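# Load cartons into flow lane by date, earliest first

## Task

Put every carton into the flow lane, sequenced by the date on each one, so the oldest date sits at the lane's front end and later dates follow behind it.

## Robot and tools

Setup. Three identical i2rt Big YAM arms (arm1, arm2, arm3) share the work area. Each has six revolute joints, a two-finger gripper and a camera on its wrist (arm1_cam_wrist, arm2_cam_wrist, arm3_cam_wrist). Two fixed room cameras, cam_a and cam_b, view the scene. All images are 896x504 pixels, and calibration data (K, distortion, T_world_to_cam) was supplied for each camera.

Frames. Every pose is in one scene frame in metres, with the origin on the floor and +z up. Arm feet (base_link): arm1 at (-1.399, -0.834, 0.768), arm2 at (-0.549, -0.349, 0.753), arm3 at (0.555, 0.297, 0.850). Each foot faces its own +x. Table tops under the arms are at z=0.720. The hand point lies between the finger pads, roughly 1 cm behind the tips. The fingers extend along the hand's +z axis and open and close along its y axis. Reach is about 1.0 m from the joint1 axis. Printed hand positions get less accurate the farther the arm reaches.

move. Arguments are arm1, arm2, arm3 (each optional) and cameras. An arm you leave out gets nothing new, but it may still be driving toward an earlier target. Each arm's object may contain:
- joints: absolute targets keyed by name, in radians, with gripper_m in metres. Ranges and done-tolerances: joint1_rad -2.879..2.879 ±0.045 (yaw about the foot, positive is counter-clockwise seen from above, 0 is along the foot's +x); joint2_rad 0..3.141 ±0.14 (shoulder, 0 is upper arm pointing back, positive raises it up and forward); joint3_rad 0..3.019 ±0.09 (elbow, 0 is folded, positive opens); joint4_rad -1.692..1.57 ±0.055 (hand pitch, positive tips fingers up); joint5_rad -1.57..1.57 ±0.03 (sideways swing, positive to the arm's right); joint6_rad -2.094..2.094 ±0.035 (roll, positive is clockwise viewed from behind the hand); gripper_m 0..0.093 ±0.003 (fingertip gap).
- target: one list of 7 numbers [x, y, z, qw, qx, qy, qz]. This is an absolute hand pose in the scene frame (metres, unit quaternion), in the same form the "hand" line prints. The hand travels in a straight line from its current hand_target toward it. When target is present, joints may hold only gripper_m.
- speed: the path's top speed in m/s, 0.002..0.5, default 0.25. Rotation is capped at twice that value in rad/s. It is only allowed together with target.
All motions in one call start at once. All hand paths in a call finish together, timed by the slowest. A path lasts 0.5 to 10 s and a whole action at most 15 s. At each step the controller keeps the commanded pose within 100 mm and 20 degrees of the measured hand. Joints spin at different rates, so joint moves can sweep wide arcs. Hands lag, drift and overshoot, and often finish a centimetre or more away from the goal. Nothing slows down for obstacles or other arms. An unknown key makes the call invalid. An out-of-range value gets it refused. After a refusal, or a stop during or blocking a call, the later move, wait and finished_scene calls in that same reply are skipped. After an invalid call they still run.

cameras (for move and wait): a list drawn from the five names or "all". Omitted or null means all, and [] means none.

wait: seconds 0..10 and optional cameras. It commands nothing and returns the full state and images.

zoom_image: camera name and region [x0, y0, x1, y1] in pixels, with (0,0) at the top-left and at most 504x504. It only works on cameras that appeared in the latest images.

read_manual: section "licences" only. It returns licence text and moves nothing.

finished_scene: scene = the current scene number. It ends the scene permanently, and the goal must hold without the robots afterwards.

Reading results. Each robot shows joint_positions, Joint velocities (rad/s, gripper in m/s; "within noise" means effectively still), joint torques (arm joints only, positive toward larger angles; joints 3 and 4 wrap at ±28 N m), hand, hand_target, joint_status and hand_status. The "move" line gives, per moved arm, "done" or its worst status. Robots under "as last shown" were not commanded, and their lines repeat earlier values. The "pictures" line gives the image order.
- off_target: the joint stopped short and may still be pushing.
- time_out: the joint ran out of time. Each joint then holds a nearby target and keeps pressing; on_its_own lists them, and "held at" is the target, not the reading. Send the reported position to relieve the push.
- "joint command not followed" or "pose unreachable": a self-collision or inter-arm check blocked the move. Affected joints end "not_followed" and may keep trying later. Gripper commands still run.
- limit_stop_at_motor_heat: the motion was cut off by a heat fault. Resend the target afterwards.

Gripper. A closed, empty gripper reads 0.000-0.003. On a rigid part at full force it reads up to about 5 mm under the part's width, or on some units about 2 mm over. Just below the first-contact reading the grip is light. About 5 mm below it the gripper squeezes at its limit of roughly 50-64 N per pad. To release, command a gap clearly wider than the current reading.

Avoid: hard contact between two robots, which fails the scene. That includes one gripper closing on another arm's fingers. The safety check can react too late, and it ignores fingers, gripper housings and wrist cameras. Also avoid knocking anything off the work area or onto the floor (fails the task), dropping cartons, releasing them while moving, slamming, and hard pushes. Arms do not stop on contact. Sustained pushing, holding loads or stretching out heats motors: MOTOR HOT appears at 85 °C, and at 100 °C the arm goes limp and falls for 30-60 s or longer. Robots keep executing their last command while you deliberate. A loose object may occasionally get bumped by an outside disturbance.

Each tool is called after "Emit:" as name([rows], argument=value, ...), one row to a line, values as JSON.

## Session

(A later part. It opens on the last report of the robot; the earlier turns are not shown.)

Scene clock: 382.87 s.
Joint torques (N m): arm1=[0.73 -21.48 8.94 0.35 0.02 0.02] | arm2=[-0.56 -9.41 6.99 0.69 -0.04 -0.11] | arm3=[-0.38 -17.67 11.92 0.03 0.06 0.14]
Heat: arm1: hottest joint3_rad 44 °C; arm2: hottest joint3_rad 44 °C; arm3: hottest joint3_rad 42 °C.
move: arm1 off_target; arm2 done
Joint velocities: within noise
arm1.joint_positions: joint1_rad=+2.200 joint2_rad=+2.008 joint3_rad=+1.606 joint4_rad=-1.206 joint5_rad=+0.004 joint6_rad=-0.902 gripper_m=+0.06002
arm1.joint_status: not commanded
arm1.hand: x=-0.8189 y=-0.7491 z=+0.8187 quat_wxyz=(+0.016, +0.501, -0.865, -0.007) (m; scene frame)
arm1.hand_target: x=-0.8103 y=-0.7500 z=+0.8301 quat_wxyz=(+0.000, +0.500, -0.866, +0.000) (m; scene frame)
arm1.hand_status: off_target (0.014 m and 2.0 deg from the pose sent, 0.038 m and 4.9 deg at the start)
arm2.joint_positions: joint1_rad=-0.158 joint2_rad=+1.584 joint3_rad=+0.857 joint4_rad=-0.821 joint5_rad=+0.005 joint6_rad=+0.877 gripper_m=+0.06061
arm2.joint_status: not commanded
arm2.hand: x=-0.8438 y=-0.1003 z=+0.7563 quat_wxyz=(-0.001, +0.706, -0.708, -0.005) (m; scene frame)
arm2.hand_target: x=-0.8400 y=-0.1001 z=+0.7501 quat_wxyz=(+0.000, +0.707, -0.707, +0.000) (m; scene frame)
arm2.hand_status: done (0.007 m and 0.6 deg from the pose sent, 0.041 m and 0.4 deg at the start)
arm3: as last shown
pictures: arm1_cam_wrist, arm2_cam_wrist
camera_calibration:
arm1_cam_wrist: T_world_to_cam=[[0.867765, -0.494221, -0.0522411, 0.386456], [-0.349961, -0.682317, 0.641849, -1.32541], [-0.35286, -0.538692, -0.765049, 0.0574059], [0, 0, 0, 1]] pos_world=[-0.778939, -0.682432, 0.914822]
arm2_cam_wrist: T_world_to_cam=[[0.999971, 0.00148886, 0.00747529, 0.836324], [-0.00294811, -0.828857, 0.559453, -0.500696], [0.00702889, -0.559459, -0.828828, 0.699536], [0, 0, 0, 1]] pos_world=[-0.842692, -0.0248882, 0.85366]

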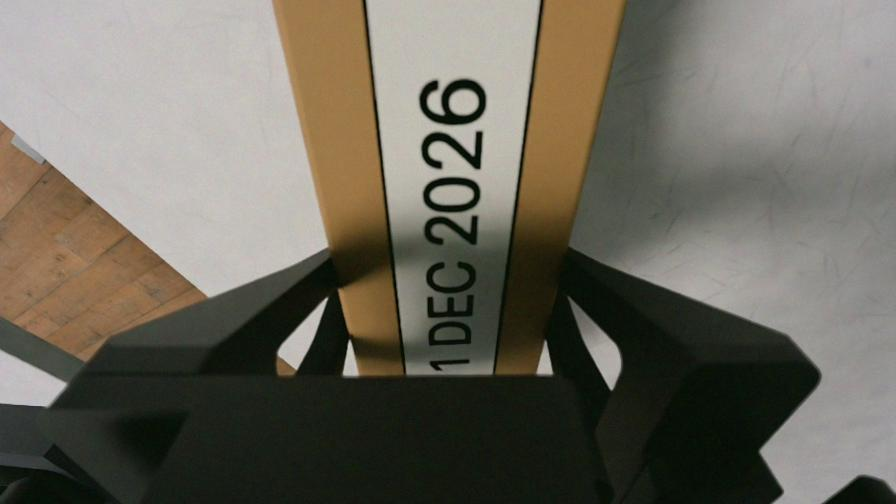

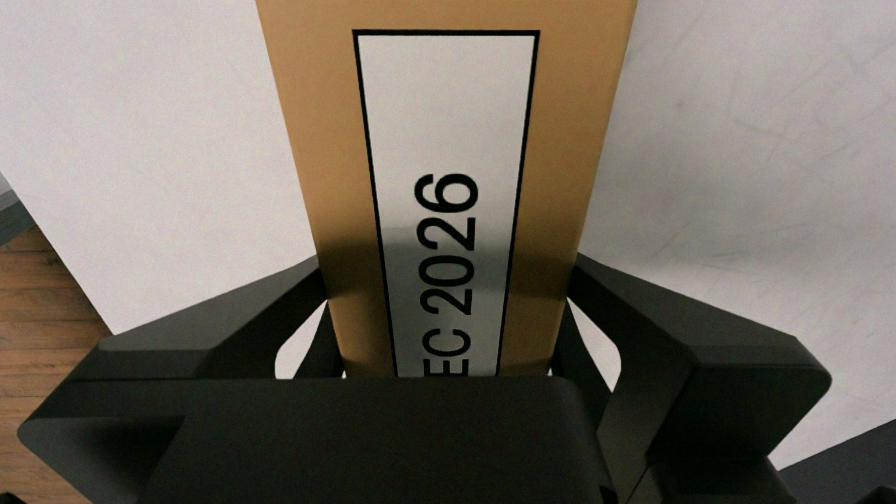

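Emit:
move(arm1={"target": [-0.81, -0.75, 0.805, 0, 0.5, -0.866, 0], "speed": 0.06}, arm2={"target": [-0.84, -0.10, 0.742, 0, -0.7071, 0.7071, 0], "speed": 0.03}, cameras=["arm1_cam_wrist", "cam_a"])

Scene clock: 386.97 s.
Joint torques (N m): arm1=[0.62 -22.3 8.77 0.34 0.01 0.01] | arm2=[-0.56 -8.59 6.42 1.06 -0.05 -0.12] | arm3=[-0.21 -17.44 11.95 0.08 0.09 0.13]
Heat: arm1: hottest joint3_rad 43 °C; arm2: hottest joint3_rad 44 °C; arm3: hottest joint3_rad 42 °C.
move: arm1 off_target; arm2 off_target
Joint velocities: within noise
arm1.joint_positions: joint1_rad=+2.200 joint2_rad=+2.034 joint3_rad=+1.578 joint4_rad=-1.151 joint5_rad=+0.004 joint6_rad=-0.902 gripper_m=+0.06002
arm1.joint_status: not commanded
arm1.hand: x=-0.8192 y=-0.7490 z=+0.7943 quat_wxyz=(+0.015, +0.501, -0.865, -0.007) (m; scene frame)
arm1.hand_target: x=-0.8102 y=-0.7500 z=+0.8052 quat_wxyz=(+0.000, +0.500, -0.866, +0.000) (m; scene frame)
arm1.hand_status: off_target (0.014 m and 1.9 deg from the pose sent, 0.016 m and 2.0 deg at the start)
arm2.joint_positions: joint1_rad=-0.158 joint2_rad=+1.588 joint3_rad=+0.857 joint4_rad=-0.805 joint5_rad=+0.005 joint6_rad=+0.877 gripper_m=+0.06061
arm2.joint_status: not commanded
arm2.hand: x=-0.8465 y=-0.0980 z=+0.7548 quat_wxyz=(+0.000, +0.706, -0.708, -0.011) (m; scene frame)
arm2.hand_target: x=-0.8399 y=-0.1003 z=+0.7425 quat_wxyz=(+0.000, +0.707, -0.707, +0.000) (m; scene frame)
arm2.hand_status: off_target (0.015 m and 1.2 deg from the pose sent, 0.015 m and 0.6 deg at the start)
arm3: as last shown
pictures: arm1_cam_wrist, cam_a
camera_calibration:
arm1_cam_wrist: T_world_to_cam=[[0.867819, -0.494222, -0.0513209, 0.38475], [-0.350689, -0.682386, 0.641379, -1.31008], [-0.352005, -0.538603, -0.765506, 0.0397303], [0, 0, 0, 1]] pos_world=[-0.77934, -0.682432, 0.89042]

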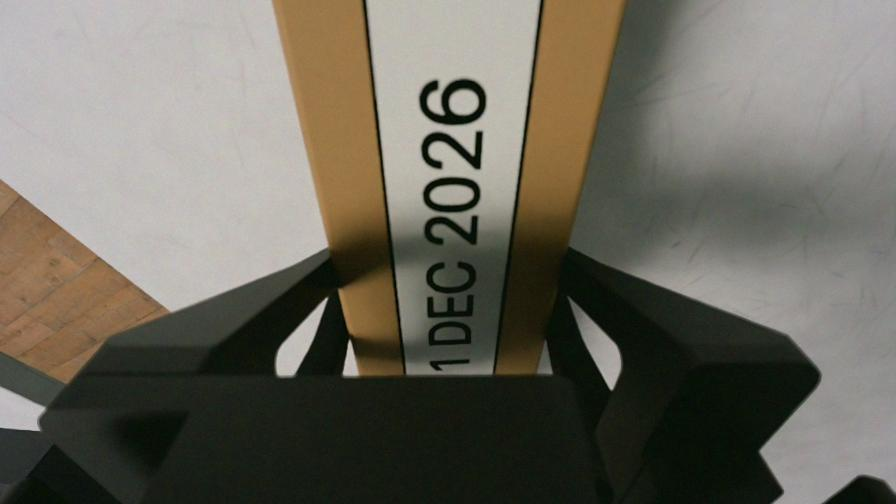

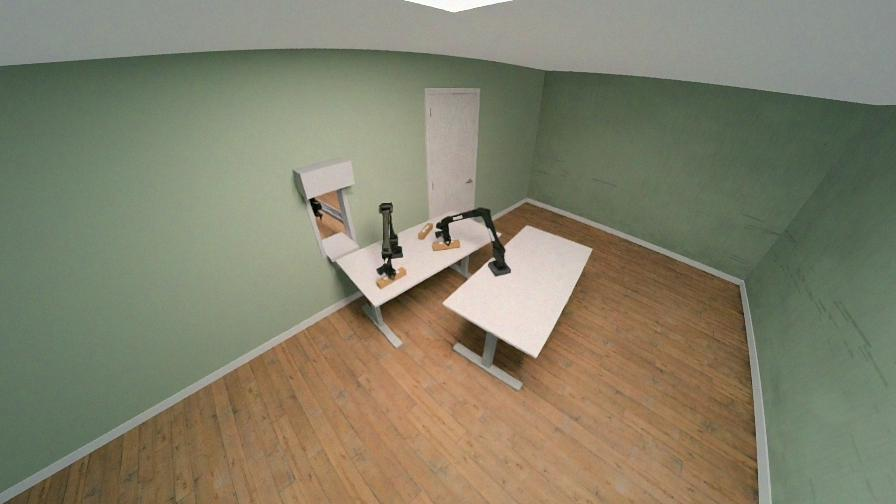

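Emit:
move(arm1={"target": [-0.81, -0.75, 0.785, 0, 0.5, -0.866, 0], "speed": 0.06}, arm2={"joints": {"gripper_m": 0.09}}, cameras=["arm2_cam_wrist"])

Emit:
move(arm1={"target": [-0.81, -0.75, 0.772, 0, 0.5, -0.866, 0], "speed": 0.05}, arm2={"target": [-0.84, -0.10, 0.90, 0, -0.7071, 0.7071, 0], "speed": 0.25}, cameras=["arm2_cam_wrist", "cam_a"])

Scene clock: 392.00 s.
Joint torques (N m): arm1=[0.67 -20.72 8.01 0.64 -0.09 0.02] | arm2=[-0.56 -9.17 6.41 0.76 -0.02 -0.11] | arm3=[-0.15 -17.55 11.89 0.08 0.07 0.14]
Heat: arm1: hottest joint3_rad 43 °C; arm2: hottest joint2_rad 43 °C; arm3: hottest joint3_rad 42 °C.
move: arm1 done; arm2 done
Joint velocities: within noise
arm1.joint_positions: joint1_rad=+2.200 joint2_rad=+2.042 joint3_rad=+1.567 joint4_rad=-1.115 joint5_rad=+0.006 joint6_rad=-0.902 gripper_m=+0.06002
arm1.joint_status: not commanded
arm1.hand: x=-0.8157 y=-0.7489 z=+0.7862 quat_wxyz=(+0.008, +0.501, -0.865, -0.002) (m; scene frame)
arm1.hand_target: x=-0.8101 y=-0.7500 z=+0.7851 quat_wxyz=(+0.000, +0.500, -0.866, +0.000) (m; scene frame)
arm1.hand_status: done (0.006 m and 0.9 deg from the pose sent, 0.013 m and 1.9 deg at the start)
arm2.joint_positions: joint1_rad=-0.158 joint2_rad=+1.594 joint3_rad=+0.857 joint4_rad=-0.798 joint5_rad=+0.004 joint6_rad=+0.877 gripper_m=+0.08994
arm2.joint_status: all done
arm2.hand: x=-0.8471 y=-0.0977 z=+0.7524 quat_wxyz=(+0.000, +0.706, -0.708, -0.011) (m; scene frame)
arm2.hand_target: x=-0.8399 y=-0.1003 z=+0.7425 quat_wxyz=(+0.000, +0.707, -0.707, +0.000) (m; scene frame)
arm2.hand_status: not commanded
arm3.joint_positions: joint1_rad=-0.339 joint2_rad=+1.563 joint3_rad=+1.239 joint4_rad=-1.259 joint5_rad=+0.000 joint6_rad=+0.482 gripper_m=+0.09401
arm3.joint_status: not commanded
arm3.hand: x=+0.1623 y=+0.0852 z=+0.9916 quat_wxyz=(+0.003, -1.000, -0.008, -0.006) (m; scene frame)
arm3.hand_target: x=+0.1578 y=+0.0853 z=+0.9990 quat_wxyz=(+0.000, -1.000, -0.001, -0.001) (m; scene frame)
arm3.hand_status: not commanded
pictures: arm2_cam_wrist
camera_calibration:
arm2_cam_wrist: T_world_to_cam=[[0.999995, 0.0018629, -0.00242505, 0.847102], [0.00289365, -0.832921, 0.553385, -0.487268], [-0.000988975, -0.553389, -0.832922, 0.694723], [0, 0, 0, 1]] pos_world=[-0.845001, -0.0229818, 0.850351]

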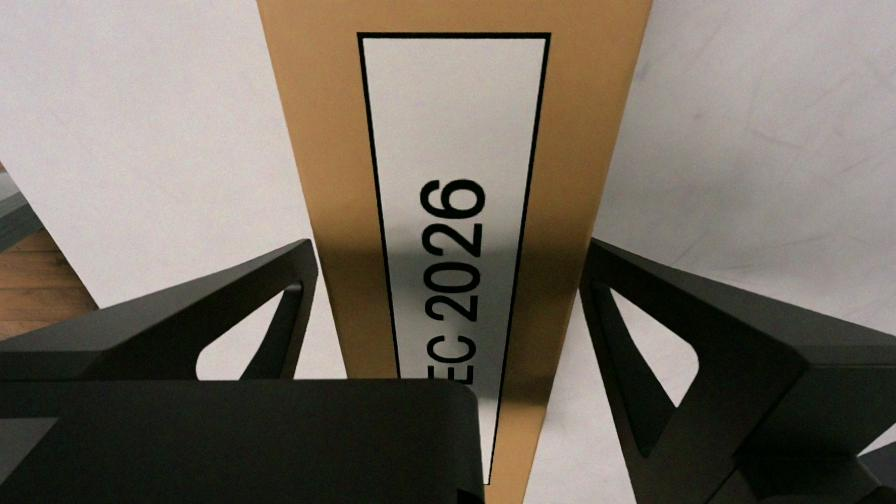

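Scene clock: 393.47 s.
Joint torques (N m): arm1=[0.67 -19.43 7.45 1.36 -0.11 0.01] | arm2=[-0.5 -7.94 13.23 -0.17 0.05 -0.1] | arm3=[-0.26 -17.55 11.89 0.02 0.07 0.14]
Heat: arm1: hottest joint3_rad 43 °C; arm2: hottest joint3_rad 44 °C; arm3: hottest joint3_rad 42 °C.
move: arm1 off_target; arm2 off_target
Joint velocities: within noise
arm1.joint_positions: joint1_rad=+2.200 joint2_rad=+2.042 joint3_rad=+1.561 joint4_rad=-1.108 joint5_rad=+0.007 joint6_rad=-0.902 gripper_m=+0.06002
arm1.joint_status: not commanded
arm1.hand: x=-0.8162 y=-0.7490 z=+0.7843 quat_wxyz=(+0.007, +0.501, -0.865, -0.002) (m; scene frame)
arm1.hand_target: x=-0.8105 y=-0.7501 z=+0.7722 quat_wxyz=(+0.000, +0.500, -0.866, +0.000) (m; scene frame)
arm1.hand_status: off_target (0.014 m and 0.9 deg from the pose sent, 0.015 m and 0.9 deg at the start)
arm2.joint_positions: joint1_rad=-0.158 joint2_rad=+1.360 joint3_rad=+1.011 joint4_rad=-1.236 joint5_rad=+0.003 joint6_rad=+0.877 gripper_m=+0.08995
arm2.joint_status: not commanded
arm2.hand: x=-0.8285 y=-0.1129 z=+0.8862 quat_wxyz=(-0.002, +0.706, -0.708, +0.015) (m; scene frame)
arm2.hand_target: x=-0.8394 y=-0.1004 z=+0.9001 quat_wxyz=(+0.000, +0.707, -0.707, +0.000) (m; scene frame)
arm2.hand_status: off_target (0.022 m and 1.7 deg from the pose sent, 0.148 m and 1.2 deg at the start)
arm3: as last shown
pictures: arm2_cam_wrist, cam_a
camera_calibration:
arm2_cam_wrist: T_world_to_cam=[[0.999351, 0.00256569, 0.0359355, 0.794442], [-0.0187827, -0.814072, 0.58046, -0.613924], [0.0307434, -0.580758, -0.813495, 0.803788], [0, 0, 0, 1]] pos_world=[-0.830169, -0.0350094, 0.981687]

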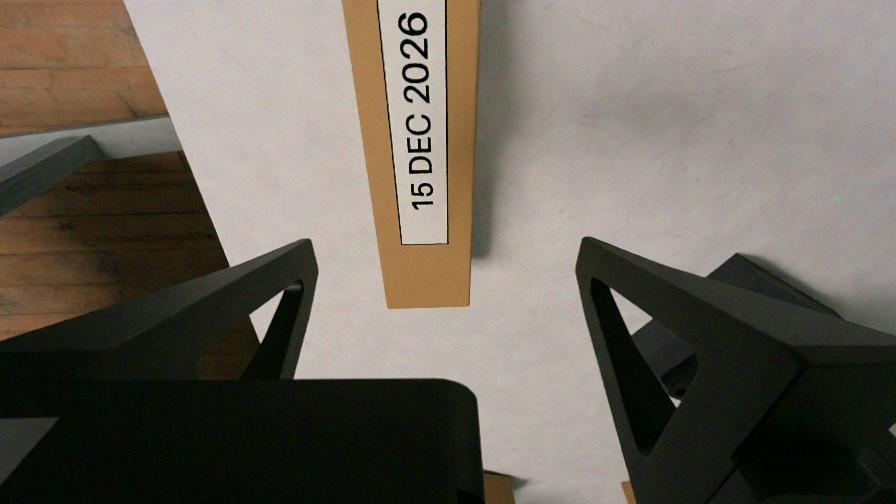

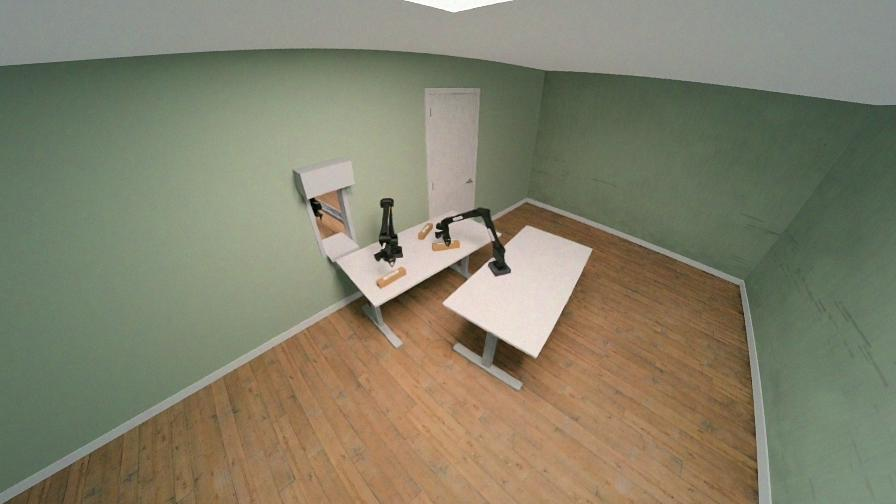

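Emit:
move(arm1={"joints": {"gripper_m": 0.09}}, cameras=[])

Emit:
move(arm1={"target": [-0.81, -0.75, 0.93, 0, 0.5, -0.866, 0], "speed": 0.25}, arm2={"joints": {"joint1_rad": -0.158, "joint2_rad": 0.9, "joint3_rad": 1.3, "joint4_rad": -1.5, "joint6_rad": 0.0}}, cameras=["arm1_cam_wrist", "cam_a"])

Scene clock: 400.30 s.
Joint torques (N m): arm1=[1.14 -21.42 7.75 0.49 -0.05 0.01] | arm2=[-0.5 -7.88 13.24 -0.14 0.05 -0.1] | arm3=[-0.32 -17.61 11.86 0.06 0.07 0.14]
Heat: arm1: hottest joint2_rad 42 °C; arm2: hottest joint3_rad 45 °C; arm3: hottest joint3_rad 42 °C.
move: arm1 done
Joint velocities: within noise
arm1.joint_positions: joint1_rad=+2.200 joint2_rad=+2.052 joint3_rad=+1.556 joint4_rad=-1.083 joint5_rad=+0.006 joint6_rad=-0.902 gripper_m=+0.08987
arm1.joint_status: all done
arm1.hand: x=-0.8136 y=-0.7484 z=+0.7766 quat_wxyz=(+0.002, +0.501, -0.866, -0.001) (m; scene frame)
arm1.hand_target: x=-0.8104 y=-0.7501 z=+0.7723 quat_wxyz=(+0.000, +0.500, -0.866, +0.000) (m; scene frame)
arm1.hand_status: not commanded
arm2, arm3: as last shown
arm2.joint_positions: joint1_rad=-0.158 joint2_rad=+1.360 joint3_rad=+1.011 joint4_rad=-1.237 joint5_rad=+0.003 joint6_rad=+0.877 gripper_m=+0.08995
arm2.hand: x=-0.8285 y=-0.1130 z=+0.8862 quat_wxyz=(-0.002, +0.706, -0.708, +0.015) (m; scene frame)
pictures: none
No camera images: "cameras" was empty.

Scene clock: 401.83 s.
Joint torques (N m): arm1=[0.73 -19.66 12.07 -0.08 -0.05 0.02] | arm2=[-0.09 -2.61 12.16 0.87 -0.04 -0.13] | arm3=[-0.38 -17.61 11.88 0.16 0.07 0.14]
Heat: arm1: hottest joint2_rad 42 °C; arm2: hottest joint3_rad 46 °C; arm3: hottest joint3_rad 42 °C.
move: arm1 off_target; arm2 done
Joint velocities: within noise
arm1.joint_positions: joint1_rad=+2.200 joint2_rad=+1.914 joint3_rad=+1.735 joint4_rad=-1.418 joint5_rad=+0.006 joint6_rad=-0.902 gripper_m=+0.08994
arm1.joint_status: not commanded
arm1.hand: x=-0.8223 y=-0.7504 z=+0.9201 quat_wxyz=(+0.011, +0.501, -0.865, -0.004) (m; scene frame)
arm1.hand_target: x=-0.8106 y=-0.7501 z=+0.9300 quat_wxyz=(+0.000, +0.500, -0.866, +0.000) (m; scene frame)
arm1.hand_status: off_target (0.016 m and 1.3 deg from the pose sent, 0.153 m and 0.3 deg at the start)
arm2.joint_positions: joint1_rad=-0.158 joint2_rad=+0.901 joint3_rad=+1.276 joint4_rad=-1.493 joint5_rad=+0.003 joint6_rad=+0.011 gripper_m=+0.08996
arm2.joint_status: all done
arm2.hand: x=-0.7838 y=-0.1494 z=+1.1368 quat_wxyz=(-0.073, +0.915, -0.339, -0.205) (m; scene frame)
arm2.hand_target: x=-0.7839 y=-0.1492 z=+1.1476 quat_wxyz=(-0.077, +0.915, -0.334, -0.212) (m; scene frame)
arm2.hand_status: not commanded
arm3: as last shown
pictures: arm1_cam_wrist, cam_a
camera_calibration:
arm1_cam_wrist: T_world_to_cam=[[0.868117, -0.494576, -0.0420486, 0.38475], [-0.357836, -0.682302, 0.637509, -1.39512], [-0.343986, -0.538385, -0.769295, 0.144455], [0, 0, 0, 1]] pos_world=[-0.783542, -0.683832, 1.01671]

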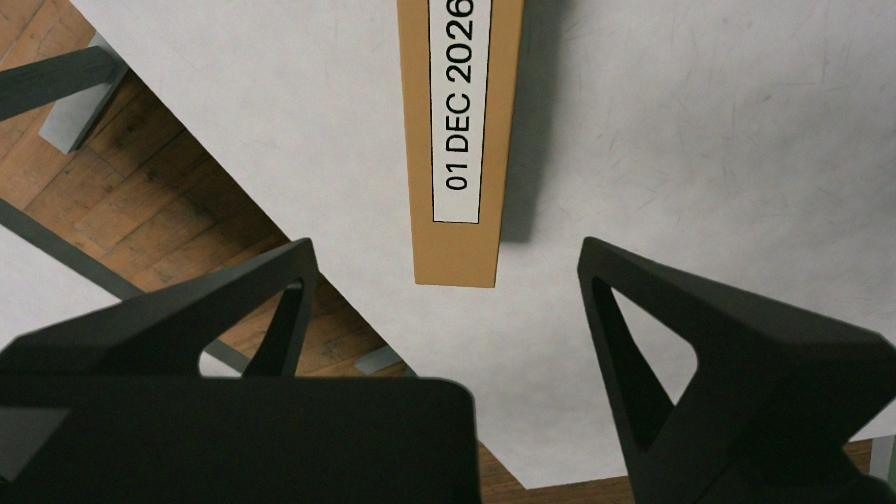

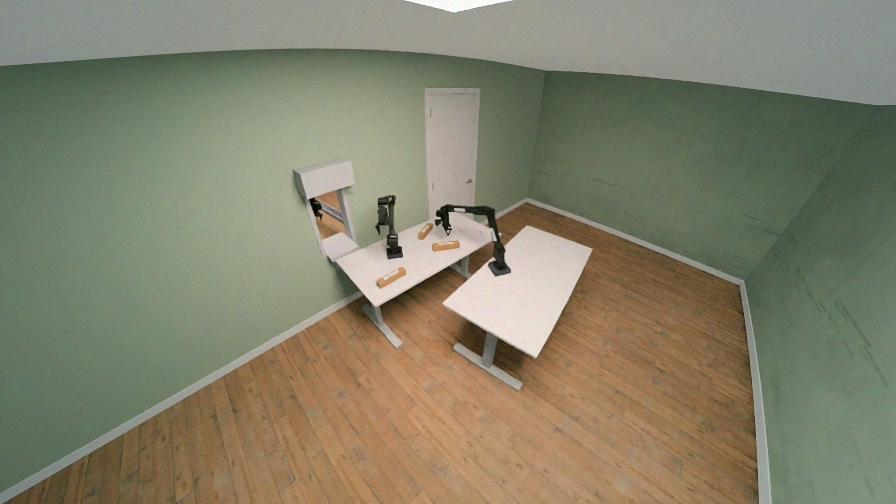

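Emit:
move(arm1={"joints": {"joint1_rad": 0.6, "joint2_rad": 0.304, "joint3_rad": 1.546, "joint4_rad": -1.59, "joint6_rad": 0.0}}, arm2={"joints": {"joint1_rad": 2.22}}, cameras=[])

Emit:
move(arm2={"joints": {"joint1_rad": 2.22, "joint2_rad": 1.85, "joint3_rad": 1.93, "joint4_rad": -1.65, "joint6_rad": 0.0}}, cameras=["arm2_cam_wrist", "cam_a"])

Scene clock: 409.23 s.
Joint torques (N m): arm1=[-0.56 8.41 4.78 1.36 0 0.12] | arm2=[0.56 -2.26 12.22 0.9 0.01 -0.11] | arm3=[-0.32 -17.55 11.9 0.03 0.06 0.13]
Heat: arm1: hottest joint2_rad 42 °C; arm2: hottest joint3_rad 48 °C; arm3: hottest joint3_rad 42 °C.
move: arm1 done; arm2 done
Joint velocities: within noise
arm1.joint_positions: joint1_rad=+0.617 joint2_rad=+0.303 joint3_rad=+1.546 joint4_rad=-1.583 joint5_rad=+0.007 joint6_rad=-0.008 gripper_m=+0.08999
arm1.joint_status: all done
arm1.hand: x=-1.3967 y=-0.8726 z=+1.3552 quat_wxyz=(-0.431, -0.538, -0.617, +0.381) (m; scene frame)
arm1.hand_target: x=-1.3971 y=-0.8722 z=+1.3537 quat_wxyz=(-0.427, -0.546, -0.612, +0.380) (m; scene frame)
arm1.hand_status: not commanded
arm2.joint_positions: joint1_rad=+2.211 joint2_rad=+0.902 joint3_rad=+1.276 joint4_rad=-1.493 joint5_rad=+0.003 joint6_rad=+0.010 gripper_m=+0.08999
arm2.joint_status: all done
arm2.hand: x=-0.5227 y=-0.6462 z=+1.1448 quat_wxyz=(+0.173, +0.657, +0.718, -0.151) (m; scene frame)
arm2.hand_target: x=-0.5202 y=-0.6457 z=+1.1558 quat_wxyz=(+0.180, +0.649, +0.722, -0.158) (m; scene frame)
arm2.hand_status: not commanded
arm3: as last shown
pictures: none
No camera images: "cameras" was empty.

Scene clock: 411.13 s.
Joint torques (N m): arm1=[-0.5 8.47 4.78 1.36 0.01 0.11] | arm2=[0.62 -17.44 14.23 -0.13 0 -0.11] | arm3=[-0.44 -17.49 11.88 0.03 0.06 0.14]
Heat: arm1: hottest joint2_rad 42 °C; arm2: hottest joint3_rad 48 °C; arm3: hottest joint3_rad 42 °C.
move: arm2 done
Joint velocities: within noise
arm1, arm3: as last shown
arm2.joint_positions: joint1_rad=+2.211 joint2_rad=+1.846 joint3_rad=+1.876 joint4_rad=-1.642 joint5_rad=+0.003 joint6_rad=+0.010 gripper_m=+0.08999
arm2.joint_status: all done
arm2.hand: x=-0.4953 y=-0.9054 z=+1.0024 quat_wxyz=(-0.009, +0.674, +0.739, +0.011) (m; scene frame)
arm2.hand_target: x=-0.4894 y=-0.9151 z=+1.0206 quat_wxyz=(+0.007, +0.667, +0.745, -0.003) (m; scene frame)
arm2.hand_status: not commanded
pictures: arm2_cam_wrist, cam_a
camera_calibration:
arm2_cam_wrist: T_world_to_cam=[[-0.995347, -0.096064, 0.00753327, -0.589464], [-0.073264, 0.805251, 0.58839, 0.110981], [-0.0625893, 0.5851, -0.808542, 1.43213], [0, 0, 0, 1]] pos_world=[-0.488954, -0.983933, 1.09708]

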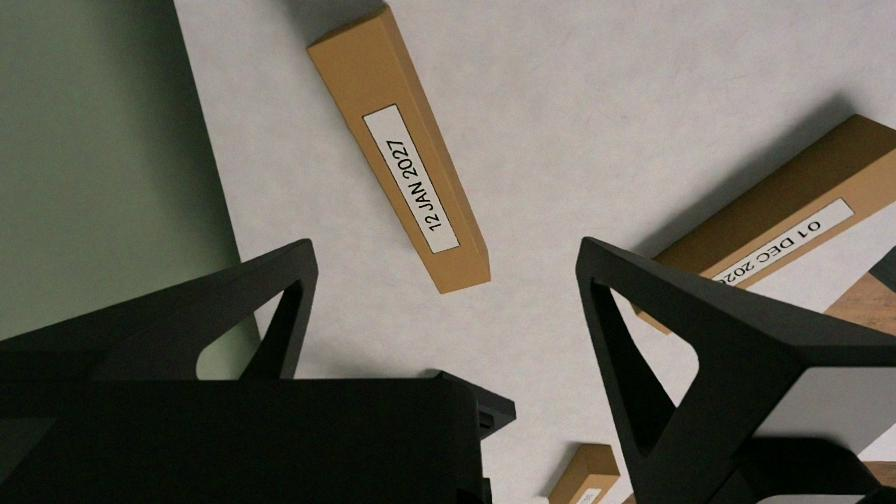

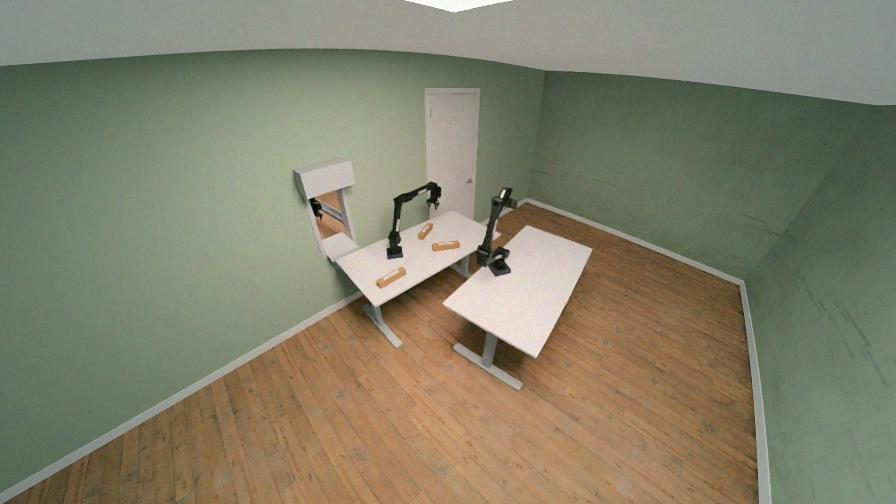

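Emit:
move(arm2={"joints": {"joint1_rad": 1.526, "joint2_rad": 1.636, "joint3_rad": 1.341, "joint4_rad": -1.276, "joint5_rad": 0, "joint6_rad": -0.06}}, cameras=["arm2_cam_wrist"])

Scene clock: 424.17 s.
Joint torques (N m): arm1=[-0.5 8.53 4.77 1.35 0 0.11] | arm2=[-0.09 -13.68 9.31 0.72 -0.11 -0.12] | arm3=[-0.26 -17.55 11.92 0.08 0.06 0.15]
Heat: arm1: hottest joint2_rad 41 °C; arm2: hottest joint3_rad 51 °C; arm3: hottest joint3_rad 42 °C.
move: arm2 done
Joint velocities: within noise
arm1, arm3: as last shown
arm2.joint_positions: joint1_rad=+1.527 joint2_rad=+1.639 joint3_rad=+1.346 joint4_rad=-1.286 joint5_rad=+0.002 joint6_rad=-0.049 gripper_m=+0.08999
arm2.joint_status: all done
arm2.hand: x=-0.8144 y=-0.7470 z=+0.9026 quat_wxyz=(+0.005, +0.868, +0.496, +0.004) (m; scene frame)
arm2.hand_target: x=-0.8151 y=-0.7473 z=+0.9022 quat_wxyz=(+0.007, +0.866, +0.500, +0.001) (m; scene frame)
arm2.hand_status: not commanded
pictures: arm2_cam_wrist
camera_calibration:
arm2_cam_wrist: T_world_to_cam=[[-0.863481, 0.504381, 0.000343559, -0.328692], [0.415313, 0.710613, 0.56793, 0.364439], [0.286209, 0.490539, -0.823077, 1.46538], [0, 0, 0, 1]] pos_world=[-0.854582, -0.812018, 0.999261]

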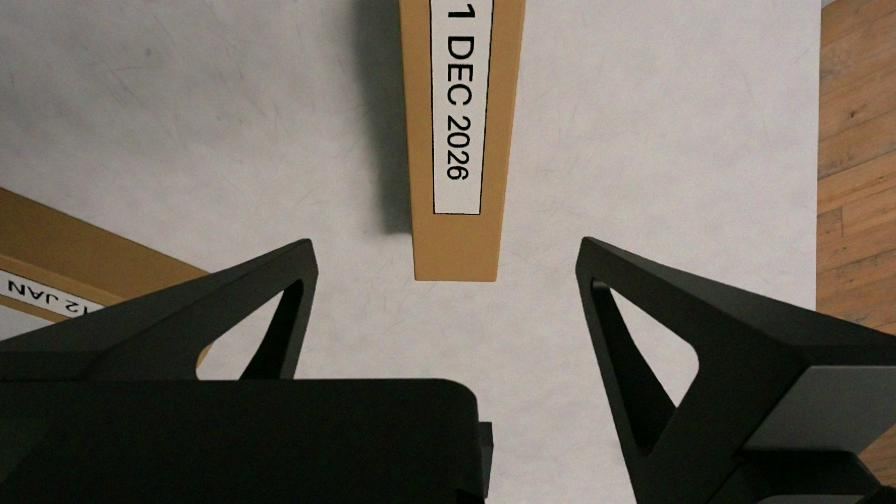

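Emit:
move(arm2={"target": [-0.8207, -0.744, 0.748, 0, 0.866, 0.5, 0], "speed": 0.2}, arm3={"joints": {"joint1_rad": 0.68, "joint2_rad": 2.077, "joint3_rad": 1.859, "joint4_rad": -1.353, "joint5_rad": 0, "joint6_rad": 1.517}}, cameras=["arm2_cam_wrist", "arm3_cam_wrist", "cam_b"])

Scene clock: 443.90 s.
Joint torques (N m): arm1=[-0.5 8.53 4.75 1.33 0 0.11] | arm2=[-0.67 -13.39 7.6 0.79 0.05 -0.12] | arm3=[-0.21 -26.75 14.15 -0.08 0.18 0.14]
Heat: arm1: hottest joint2_rad 41 °C; arm2: hottest joint3_rad 47 °C; arm3: hottest joint3_rad 42 °C.
move: arm2 off_target; arm3 done
Joint velocities: within noise
arm1: as last shown
arm2.joint_positions: joint1_rad=+1.524 joint2_rad=+1.813 joint3_rad=+1.153 joint4_rad=-0.904 joint5_rad=+0.012 joint6_rad=-0.063 gripper_m=+0.08999
arm2.joint_status: not commanded
arm2.hand: x=-0.8175 y=-0.7491 z=+0.7569 quat_wxyz=(+0.003, +0.866, +0.500, -0.004) (m; scene frame)
arm2.hand_target: x=-0.8205 y=-0.7440 z=+0.7482 quat_wxyz=(+0.000, +0.866, +0.500, +0.000) (m; scene frame)
arm2.hand_status: off_target (0.011 m and 0.6 deg from the pose sent, 0.155 m and 0.9 deg at the start)
arm3.joint_positions: joint1_rad=+0.682 joint2_rad=+2.076 joint3_rad=+1.819 joint4_rad=-1.344 joint5_rad=-0.001 joint6_rad=+1.509 gripper_m=+0.09402
arm3.joint_status: all done
arm3.hand: x=+0.5210 y=-0.3279 z=+0.9358 quat_wxyz=(+0.016, -1.000, -0.005, -0.003) (m; scene frame)
arm3.hand_target: x=+0.5190 y=-0.3394 z=+0.9502 quat_wxyz=(+0.000, -1.000, +0.000, -0.001) (m; scene frame)
arm3.hand_status: not commanded
pictures: arm2_cam_wrist, arm3_cam_wrist, cam_b
camera_calibration:
arm2_cam_wrist: T_world_to_cam=[[-0.868221, 0.496035, 0.0119172, -0.349176], [0.417951, 0.718181, 0.556357, 0.46655], [0.267414, 0.488021, -0.830858, 1.33593], [0, 0, 0, 1]] pos_world=[-0.855402, -0.813825, 0.85456]
arm3_cam_wrist: T_world_to_cam=[[0.00649107, 0.999568, 0.0286556, 0.298535], [0.800316, -0.0223739, 0.599161, -0.983124], [0.599544, 0.0190443, -0.800115, 0.565742], [0, 0, 0, 1]] pos_world=[0.445684, -0.331176, 1.03315]

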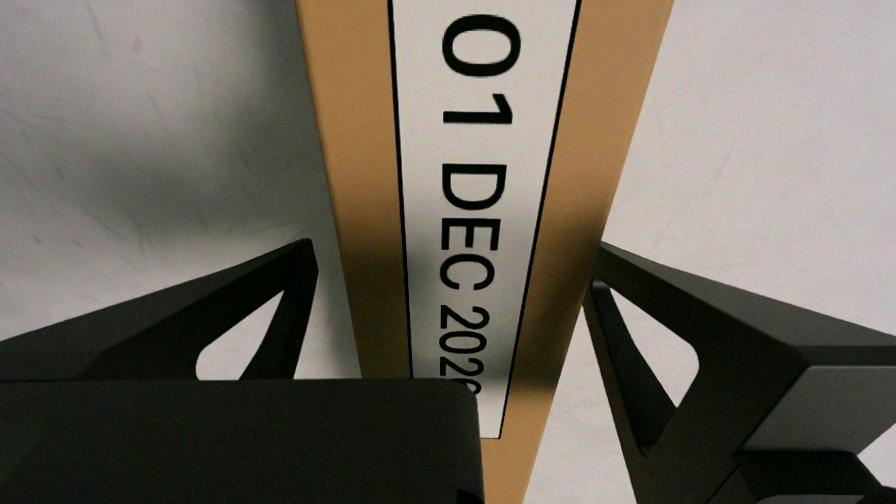

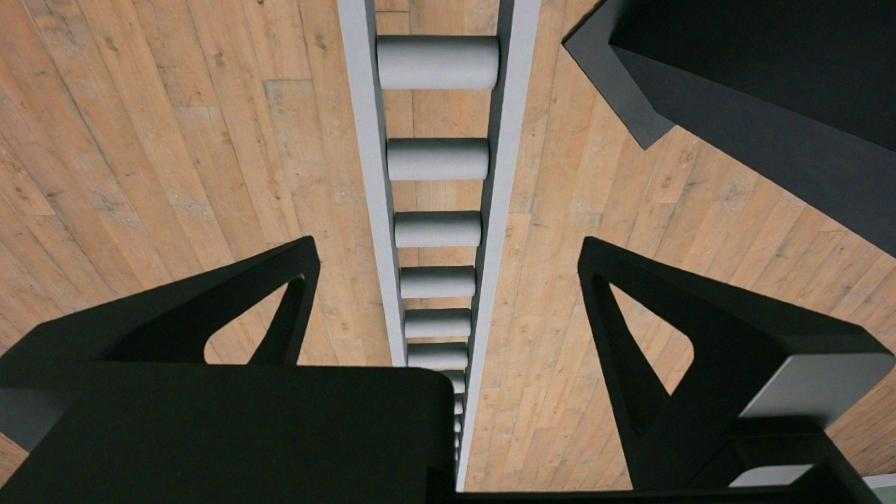

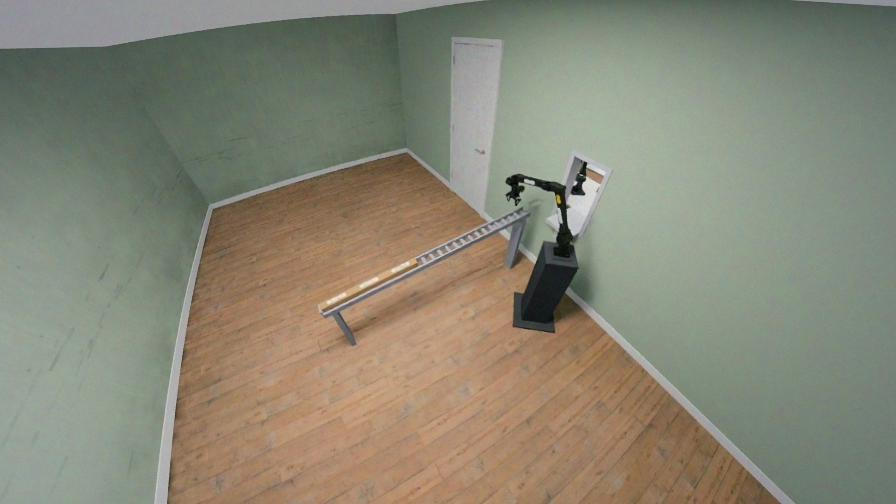

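Emit:
zoom_image(camera="arm3_cam_wrist", region=[320, 0, 560, 240])

Emit:
zoom_image(camera="arm3_cam_wrist", region=[380, 240, 560, 500])

Scaled by 2.100 from the camera's 896x504 image, which has a finer 1280x720 frame.

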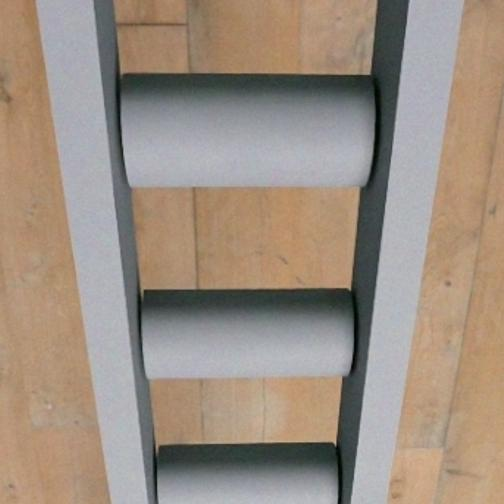

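Scaled by 1.938 from the camera's 896x504 image, which has a finer 1280x720 frame.

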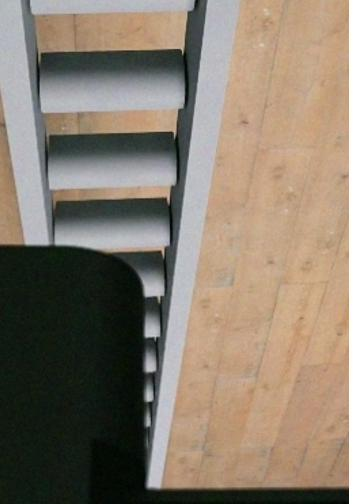

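Emit:
move(arm2={"joints": {"gripper_m": 0.05}}, cameras=[])

Emit:
move(arm2={"target": [-0.8207, -0.744, 0.90, 0, 0.866, 0.5, 0], "speed": 0.25}, arm3={"joints": {"joint1_rad": 0.3, "joint2_rad": 1.0, "joint3_rad": 1.5, "joint4_rad": -1.2, "joint6_rad": 0.0}}, cameras=["arm2_cam_wrist"])

Scene clock: 466.53 s.
Joint torques (N m): arm1=[-0.5 8.53 4.77 1.33 0 0.11] | arm2=[-0.67 -13.33 7.57 0.76 -0.08 -0.11] | arm3=[0.09 -26.81 14.16 -0.09 0.17 0.15]
Heat: arm1: hottest joint2_rad 40 °C; arm2: hottest joint3_rad 46 °C; arm3: hottest joint3_rad 43 °C.
move: arm2 off_target
Joint velocities: within noise
arm1, arm3: as last shown
arm2.joint_positions: joint1_rad=+1.523 joint2_rad=+1.813 joint3_rad=+1.153 joint4_rad=-0.904 joint5_rad=+0.016 joint6_rad=-0.064 gripper_m=+0.06081
arm2.joint_status: gripper_m off_target (ended at +0.06083, target +0.05000)
arm2.hand: x=-0.8183 y=-0.7487 z=+0.7569 quat_wxyz=(+0.002, +0.866, +0.500, -0.005) (m; scene frame)
arm2.hand_target: x=-0.8206 y=-0.7439 z=+0.7482 quat_wxyz=(+0.000, +0.866, +0.500, +0.000) (m; scene frame)
arm2.hand_status: not commanded
arm3.hand: x=+0.5210 y=-0.3279 z=+0.9358 quat_wxyz=(+0.016, -1.000, -0.004, -0.003) (m; scene frame)
pictures: none
No camera images: "cameras" was empty.

Scene clock: 468.43 s.
Joint torques (N m): arm1=[-0.62 8.47 4.78 1.33 0 0.11] | arm2=[-0.38 -12.86 14.27 -0.17 -0.06 -0.07] | arm3=[0.15 -7.18 11.37 1.81 0 -0.02]
Heat: arm1: hottest joint2_rad 40 °C; arm2: hottest joint3_rad 47 °C; arm3: hottest joint3_rad 43 °C.
move: arm2 off_target; arm3 done
Joint velocities: within noise
arm1: as last shown
arm2.joint_positions: joint1_rad=+1.523 joint2_rad=+1.634 joint3_rad=+1.275 joint4_rad=-1.267 joint5_rad=+0.016 joint6_rad=-0.064 gripper_m=+0.06081
arm2.joint_status: not commanded
arm2.hand: x=-0.8060 y=-0.7270 z=+0.8798 quat_wxyz=(-0.012, +0.865, +0.500, +0.022) (m; scene frame)
arm2.hand_target: x=-0.8200 y=-0.7428 z=+0.9003 quat_wxyz=(+0.000, +0.866, +0.500, +0.000) (m; scene frame)
arm2.hand_status: off_target (0.030 m and 2.9 deg from the pose sent, 0.143 m and 0.6 deg at the start)
arm3.joint_positions: joint1_rad=+0.299 joint2_rad=+0.998 joint3_rad=+1.500 joint4_rad=-1.205 joint5_rad=+0.002 joint6_rad=+0.008 gripper_m=+0.09402
arm3.joint_status: all done
arm3.hand: x=+0.3858 y=-0.0613 z=+1.3603 quat_wxyz=(-0.227, -0.768, -0.484, +0.353) (m; scene frame)
arm3.hand_target: x=+0.3856 y=-0.0631 z=+1.3601 quat_wxyz=(-0.227, -0.765, -0.488, +0.355) (m; scene frame)
arm3.hand_status: not commanded
pictures: arm2_cam_wrist
camera_calibration:
arm2_cam_wrist: T_world_to_cam=[[-0.869207, 0.494329, 0.0108693, -0.352725], [0.399028, 0.688313, 0.605806, 0.297061], [0.291986, 0.530908, -0.795538, 1.44408], [0, 0, 0, 1]] pos_world=[-0.846778, -0.796782, 0.972691]

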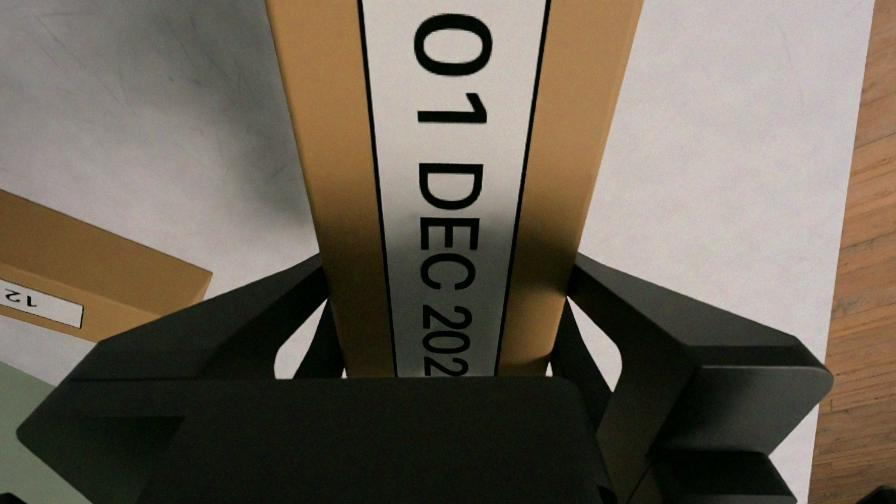

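Emit:
move(arm2={"joints": {"joint1_rad": -1.742, "joint2_rad": 1.573, "joint3_rad": 1.318, "joint4_rad": -1.316, "joint5_rad": 0, "joint6_rad": 0.862}}, cameras=["arm2_cam_wrist", "arm3_cam_wrist", "cam_a"])

Scene clock: 474.60 s.
Joint torques (N m): arm1=[-0.62 8.53 4.77 1.35 0 0.11] | arm2=[-0.03 -14.45 11.9 -0.23 0.04 0.08] | arm3=[0.32 -7.24 11.38 1.76 0 -0.04]
Heat: arm1: hottest joint2_rad 40 °C; arm2: hottest joint3_rad 48 °C; arm3: hottest joint3_rad 44 °C.
move: arm2 done
Joint velocities: within noise
arm1, arm3: as last shown
arm2.joint_positions: joint1_rad=-1.743 joint2_rad=+1.591 joint3_rad=+1.287 joint4_rad=-1.307 joint5_rad=+0.000 joint6_rad=+0.853 gripper_m=+0.06072
arm2.joint_status: all done
arm2.hand: x=-0.2543 y=-0.0055 z=+0.8997 quat_wxyz=(+0.008, +0.003, -1.000, +0.021) (m; scene frame)
arm2.hand_target: x=-0.2497 y=+0.0013 z=+0.9187 quat_wxyz=(-0.005, -0.001, -1.000, +0.006) (m; scene frame)
arm2.hand_status: not commanded
arm3.hand: x=+0.3858 y=-0.0613 z=+1.3603 quat_wxyz=(-0.227, -0.767, -0.484, +0.353) (m; scene frame)
pictures: arm2_cam_wrist, arm3_cam_wrist, cam_a
camera_calibration:
arm2_cam_wrist: T_world_to_cam=[[0.0109616, -0.99843, 0.0549224, -0.0540662], [-0.815295, 0.0228768, 0.578594, -0.71971], [-0.578942, -0.0511202, -0.813765, 0.707462], [0, 0, 0, 1]] pos_world=[-0.176603, -0.0013511, 0.995097]
arm3_cam_wrist: T_world_to_cam=[[-0.900201, 0.434992, -0.0205169, 0.402759], [0.427932, 0.874894, -0.226793, 0.198888], [-0.080703, -0.212939, -0.973727, 1.46564], [0, 0, 0, 1]] pos_world=[0.395735, -0.0371103, 1.48051]

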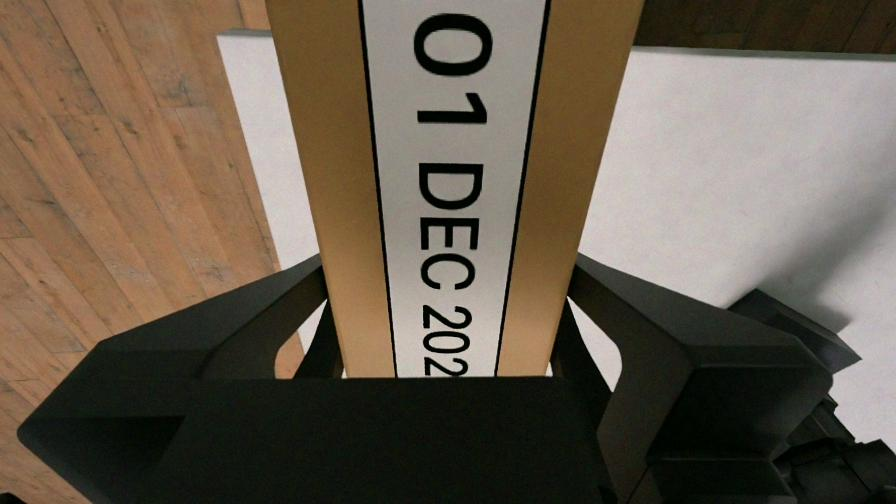

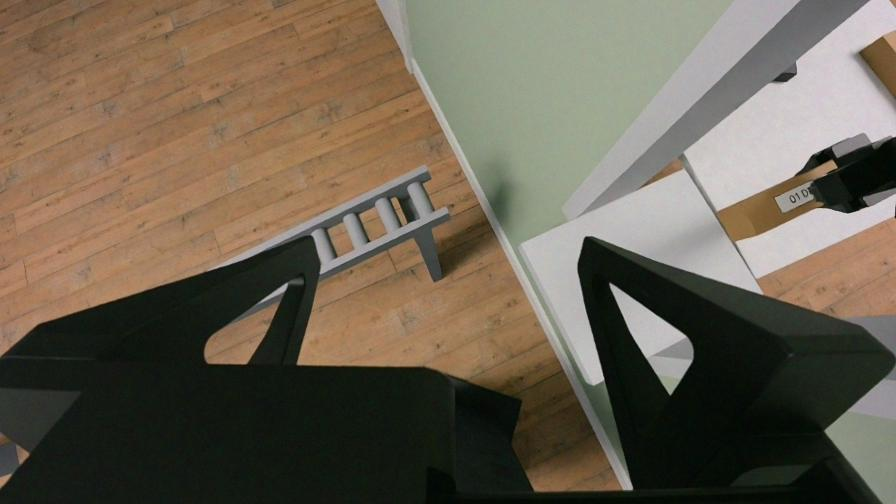

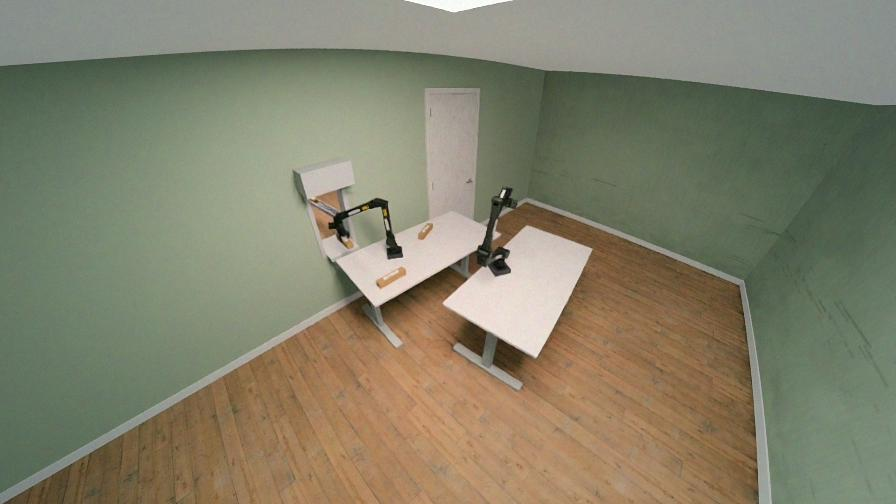

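Emit:
move(cameras=["arm2_cam_wrist","arm3_cam_wrist"])

Scene clock: 492.87 s.
Joint torques (N m): arm1=[-0.56 8.47 4.78 1.37 0 0.11] | arm2=[-0.09 -14.39 11.92 -0.23 0.04 0.08] | arm3=[0.32 -7.06 11.34 1.78 -0.01 -0.02]
Heat: arm1: hottest joint2_rad 40 °C; arm2: hottest joint3_rad 51 °C; arm3: hottest joint3_rad 45 °C.
Joint velocities: within noise
arm1.joint_positions: joint1_rad=+0.617 joint2_rad=+0.303 joint3_rad=+1.546 joint4_rad=-1.583 joint5_rad=+0.007 joint6_rad=-0.008 gripper_m=+0.08999
arm1.joint_status: not commanded
arm1.hand: x=-1.3967 y=-0.8726 z=+1.3552 quat_wxyz=(-0.431, -0.538, -0.617, +0.381) (m; scene frame)
arm1.hand_target: x=-1.3971 y=-0.8722 z=+1.3537 quat_wxyz=(-0.427, -0.546, -0.612, +0.380) (m; scene frame)
arm1.hand_status: not commanded
arm2.joint_positions: joint1_rad=-1.743 joint2_rad=+1.591 joint3_rad=+1.287 joint4_rad=-1.307 joint5_rad=+0.000 joint6_rad=+0.853 gripper_m=+0.06072
arm2.joint_status: all done
arm2.hand: x=-0.2543 y=-0.0055 z=+0.8997 quat_wxyz=(+0.008, +0.003, -1.000, +0.021) (m; scene frame)
arm2.hand_target: x=-0.2497 y=+0.0013 z=+0.9187 quat_wxyz=(-0.005, -0.001, -1.000, +0.006) (m; scene frame)
arm2.hand_status: not commanded
arm3.joint_positions: joint1_rad=+0.299 joint2_rad=+0.998 joint3_rad=+1.500 joint4_rad=-1.205 joint5_rad=+0.002 joint6_rad=+0.008 gripper_m=+0.09402
arm3.joint_status: not commanded
arm3.hand: x=+0.3858 y=-0.0613 z=+1.3603 quat_wxyz=(-0.227, -0.767, -0.484, +0.353) (m; scene frame)
arm3.hand_target: x=+0.3856 y=-0.0631 z=+1.3601 quat_wxyz=(-0.227, -0.765, -0.488, +0.355) (m; scene frame)
arm3.hand_status: not commanded
pictures: arm2_cam_wrist, arm3_cam_wrist
camera_calibration:
arm2_cam_wrist: T_world_to_cam=[[0.0109616, -0.99843, 0.0549224, -0.0540662], [-0.815295, 0.0228768, 0.578594, -0.71971], [-0.578942, -0.0511202, -0.813765, 0.707462], [0, 0, 0, 1]] pos_world=[-0.176603, -0.0013511, 0.995097]
arm3_cam_wrist: T_world_to_cam=[[-0.900201, 0.434992, -0.0205169, 0.402759], [0.427932, 0.874894, -0.226793, 0.198888], [-0.080703, -0.212939, -0.973727, 1.46564], [0, 0, 0, 1]] pos_world=[0.395735, -0.0371103, 1.48051]

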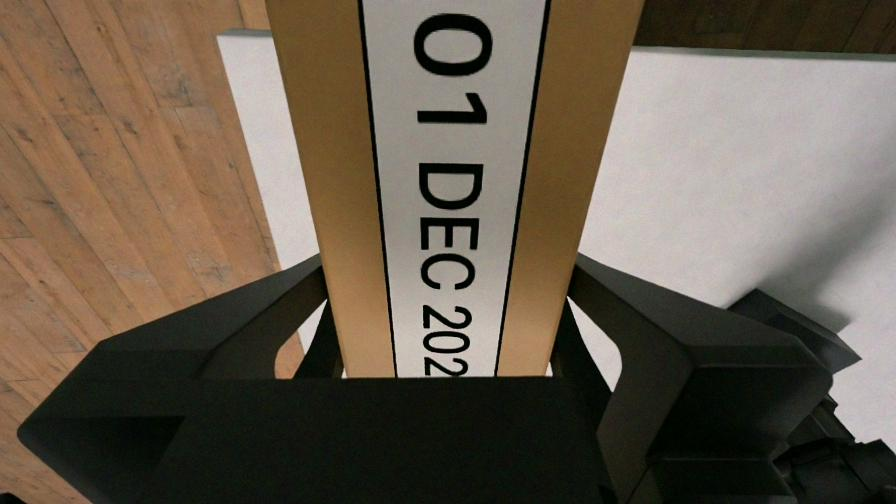

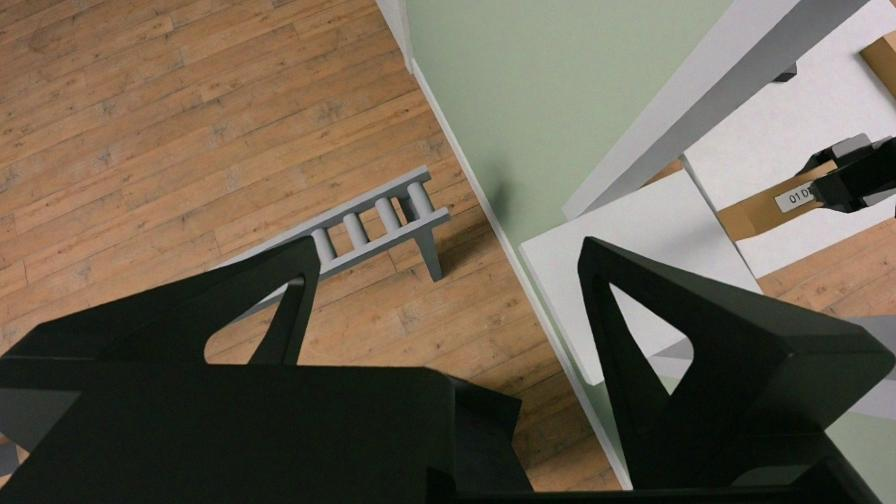

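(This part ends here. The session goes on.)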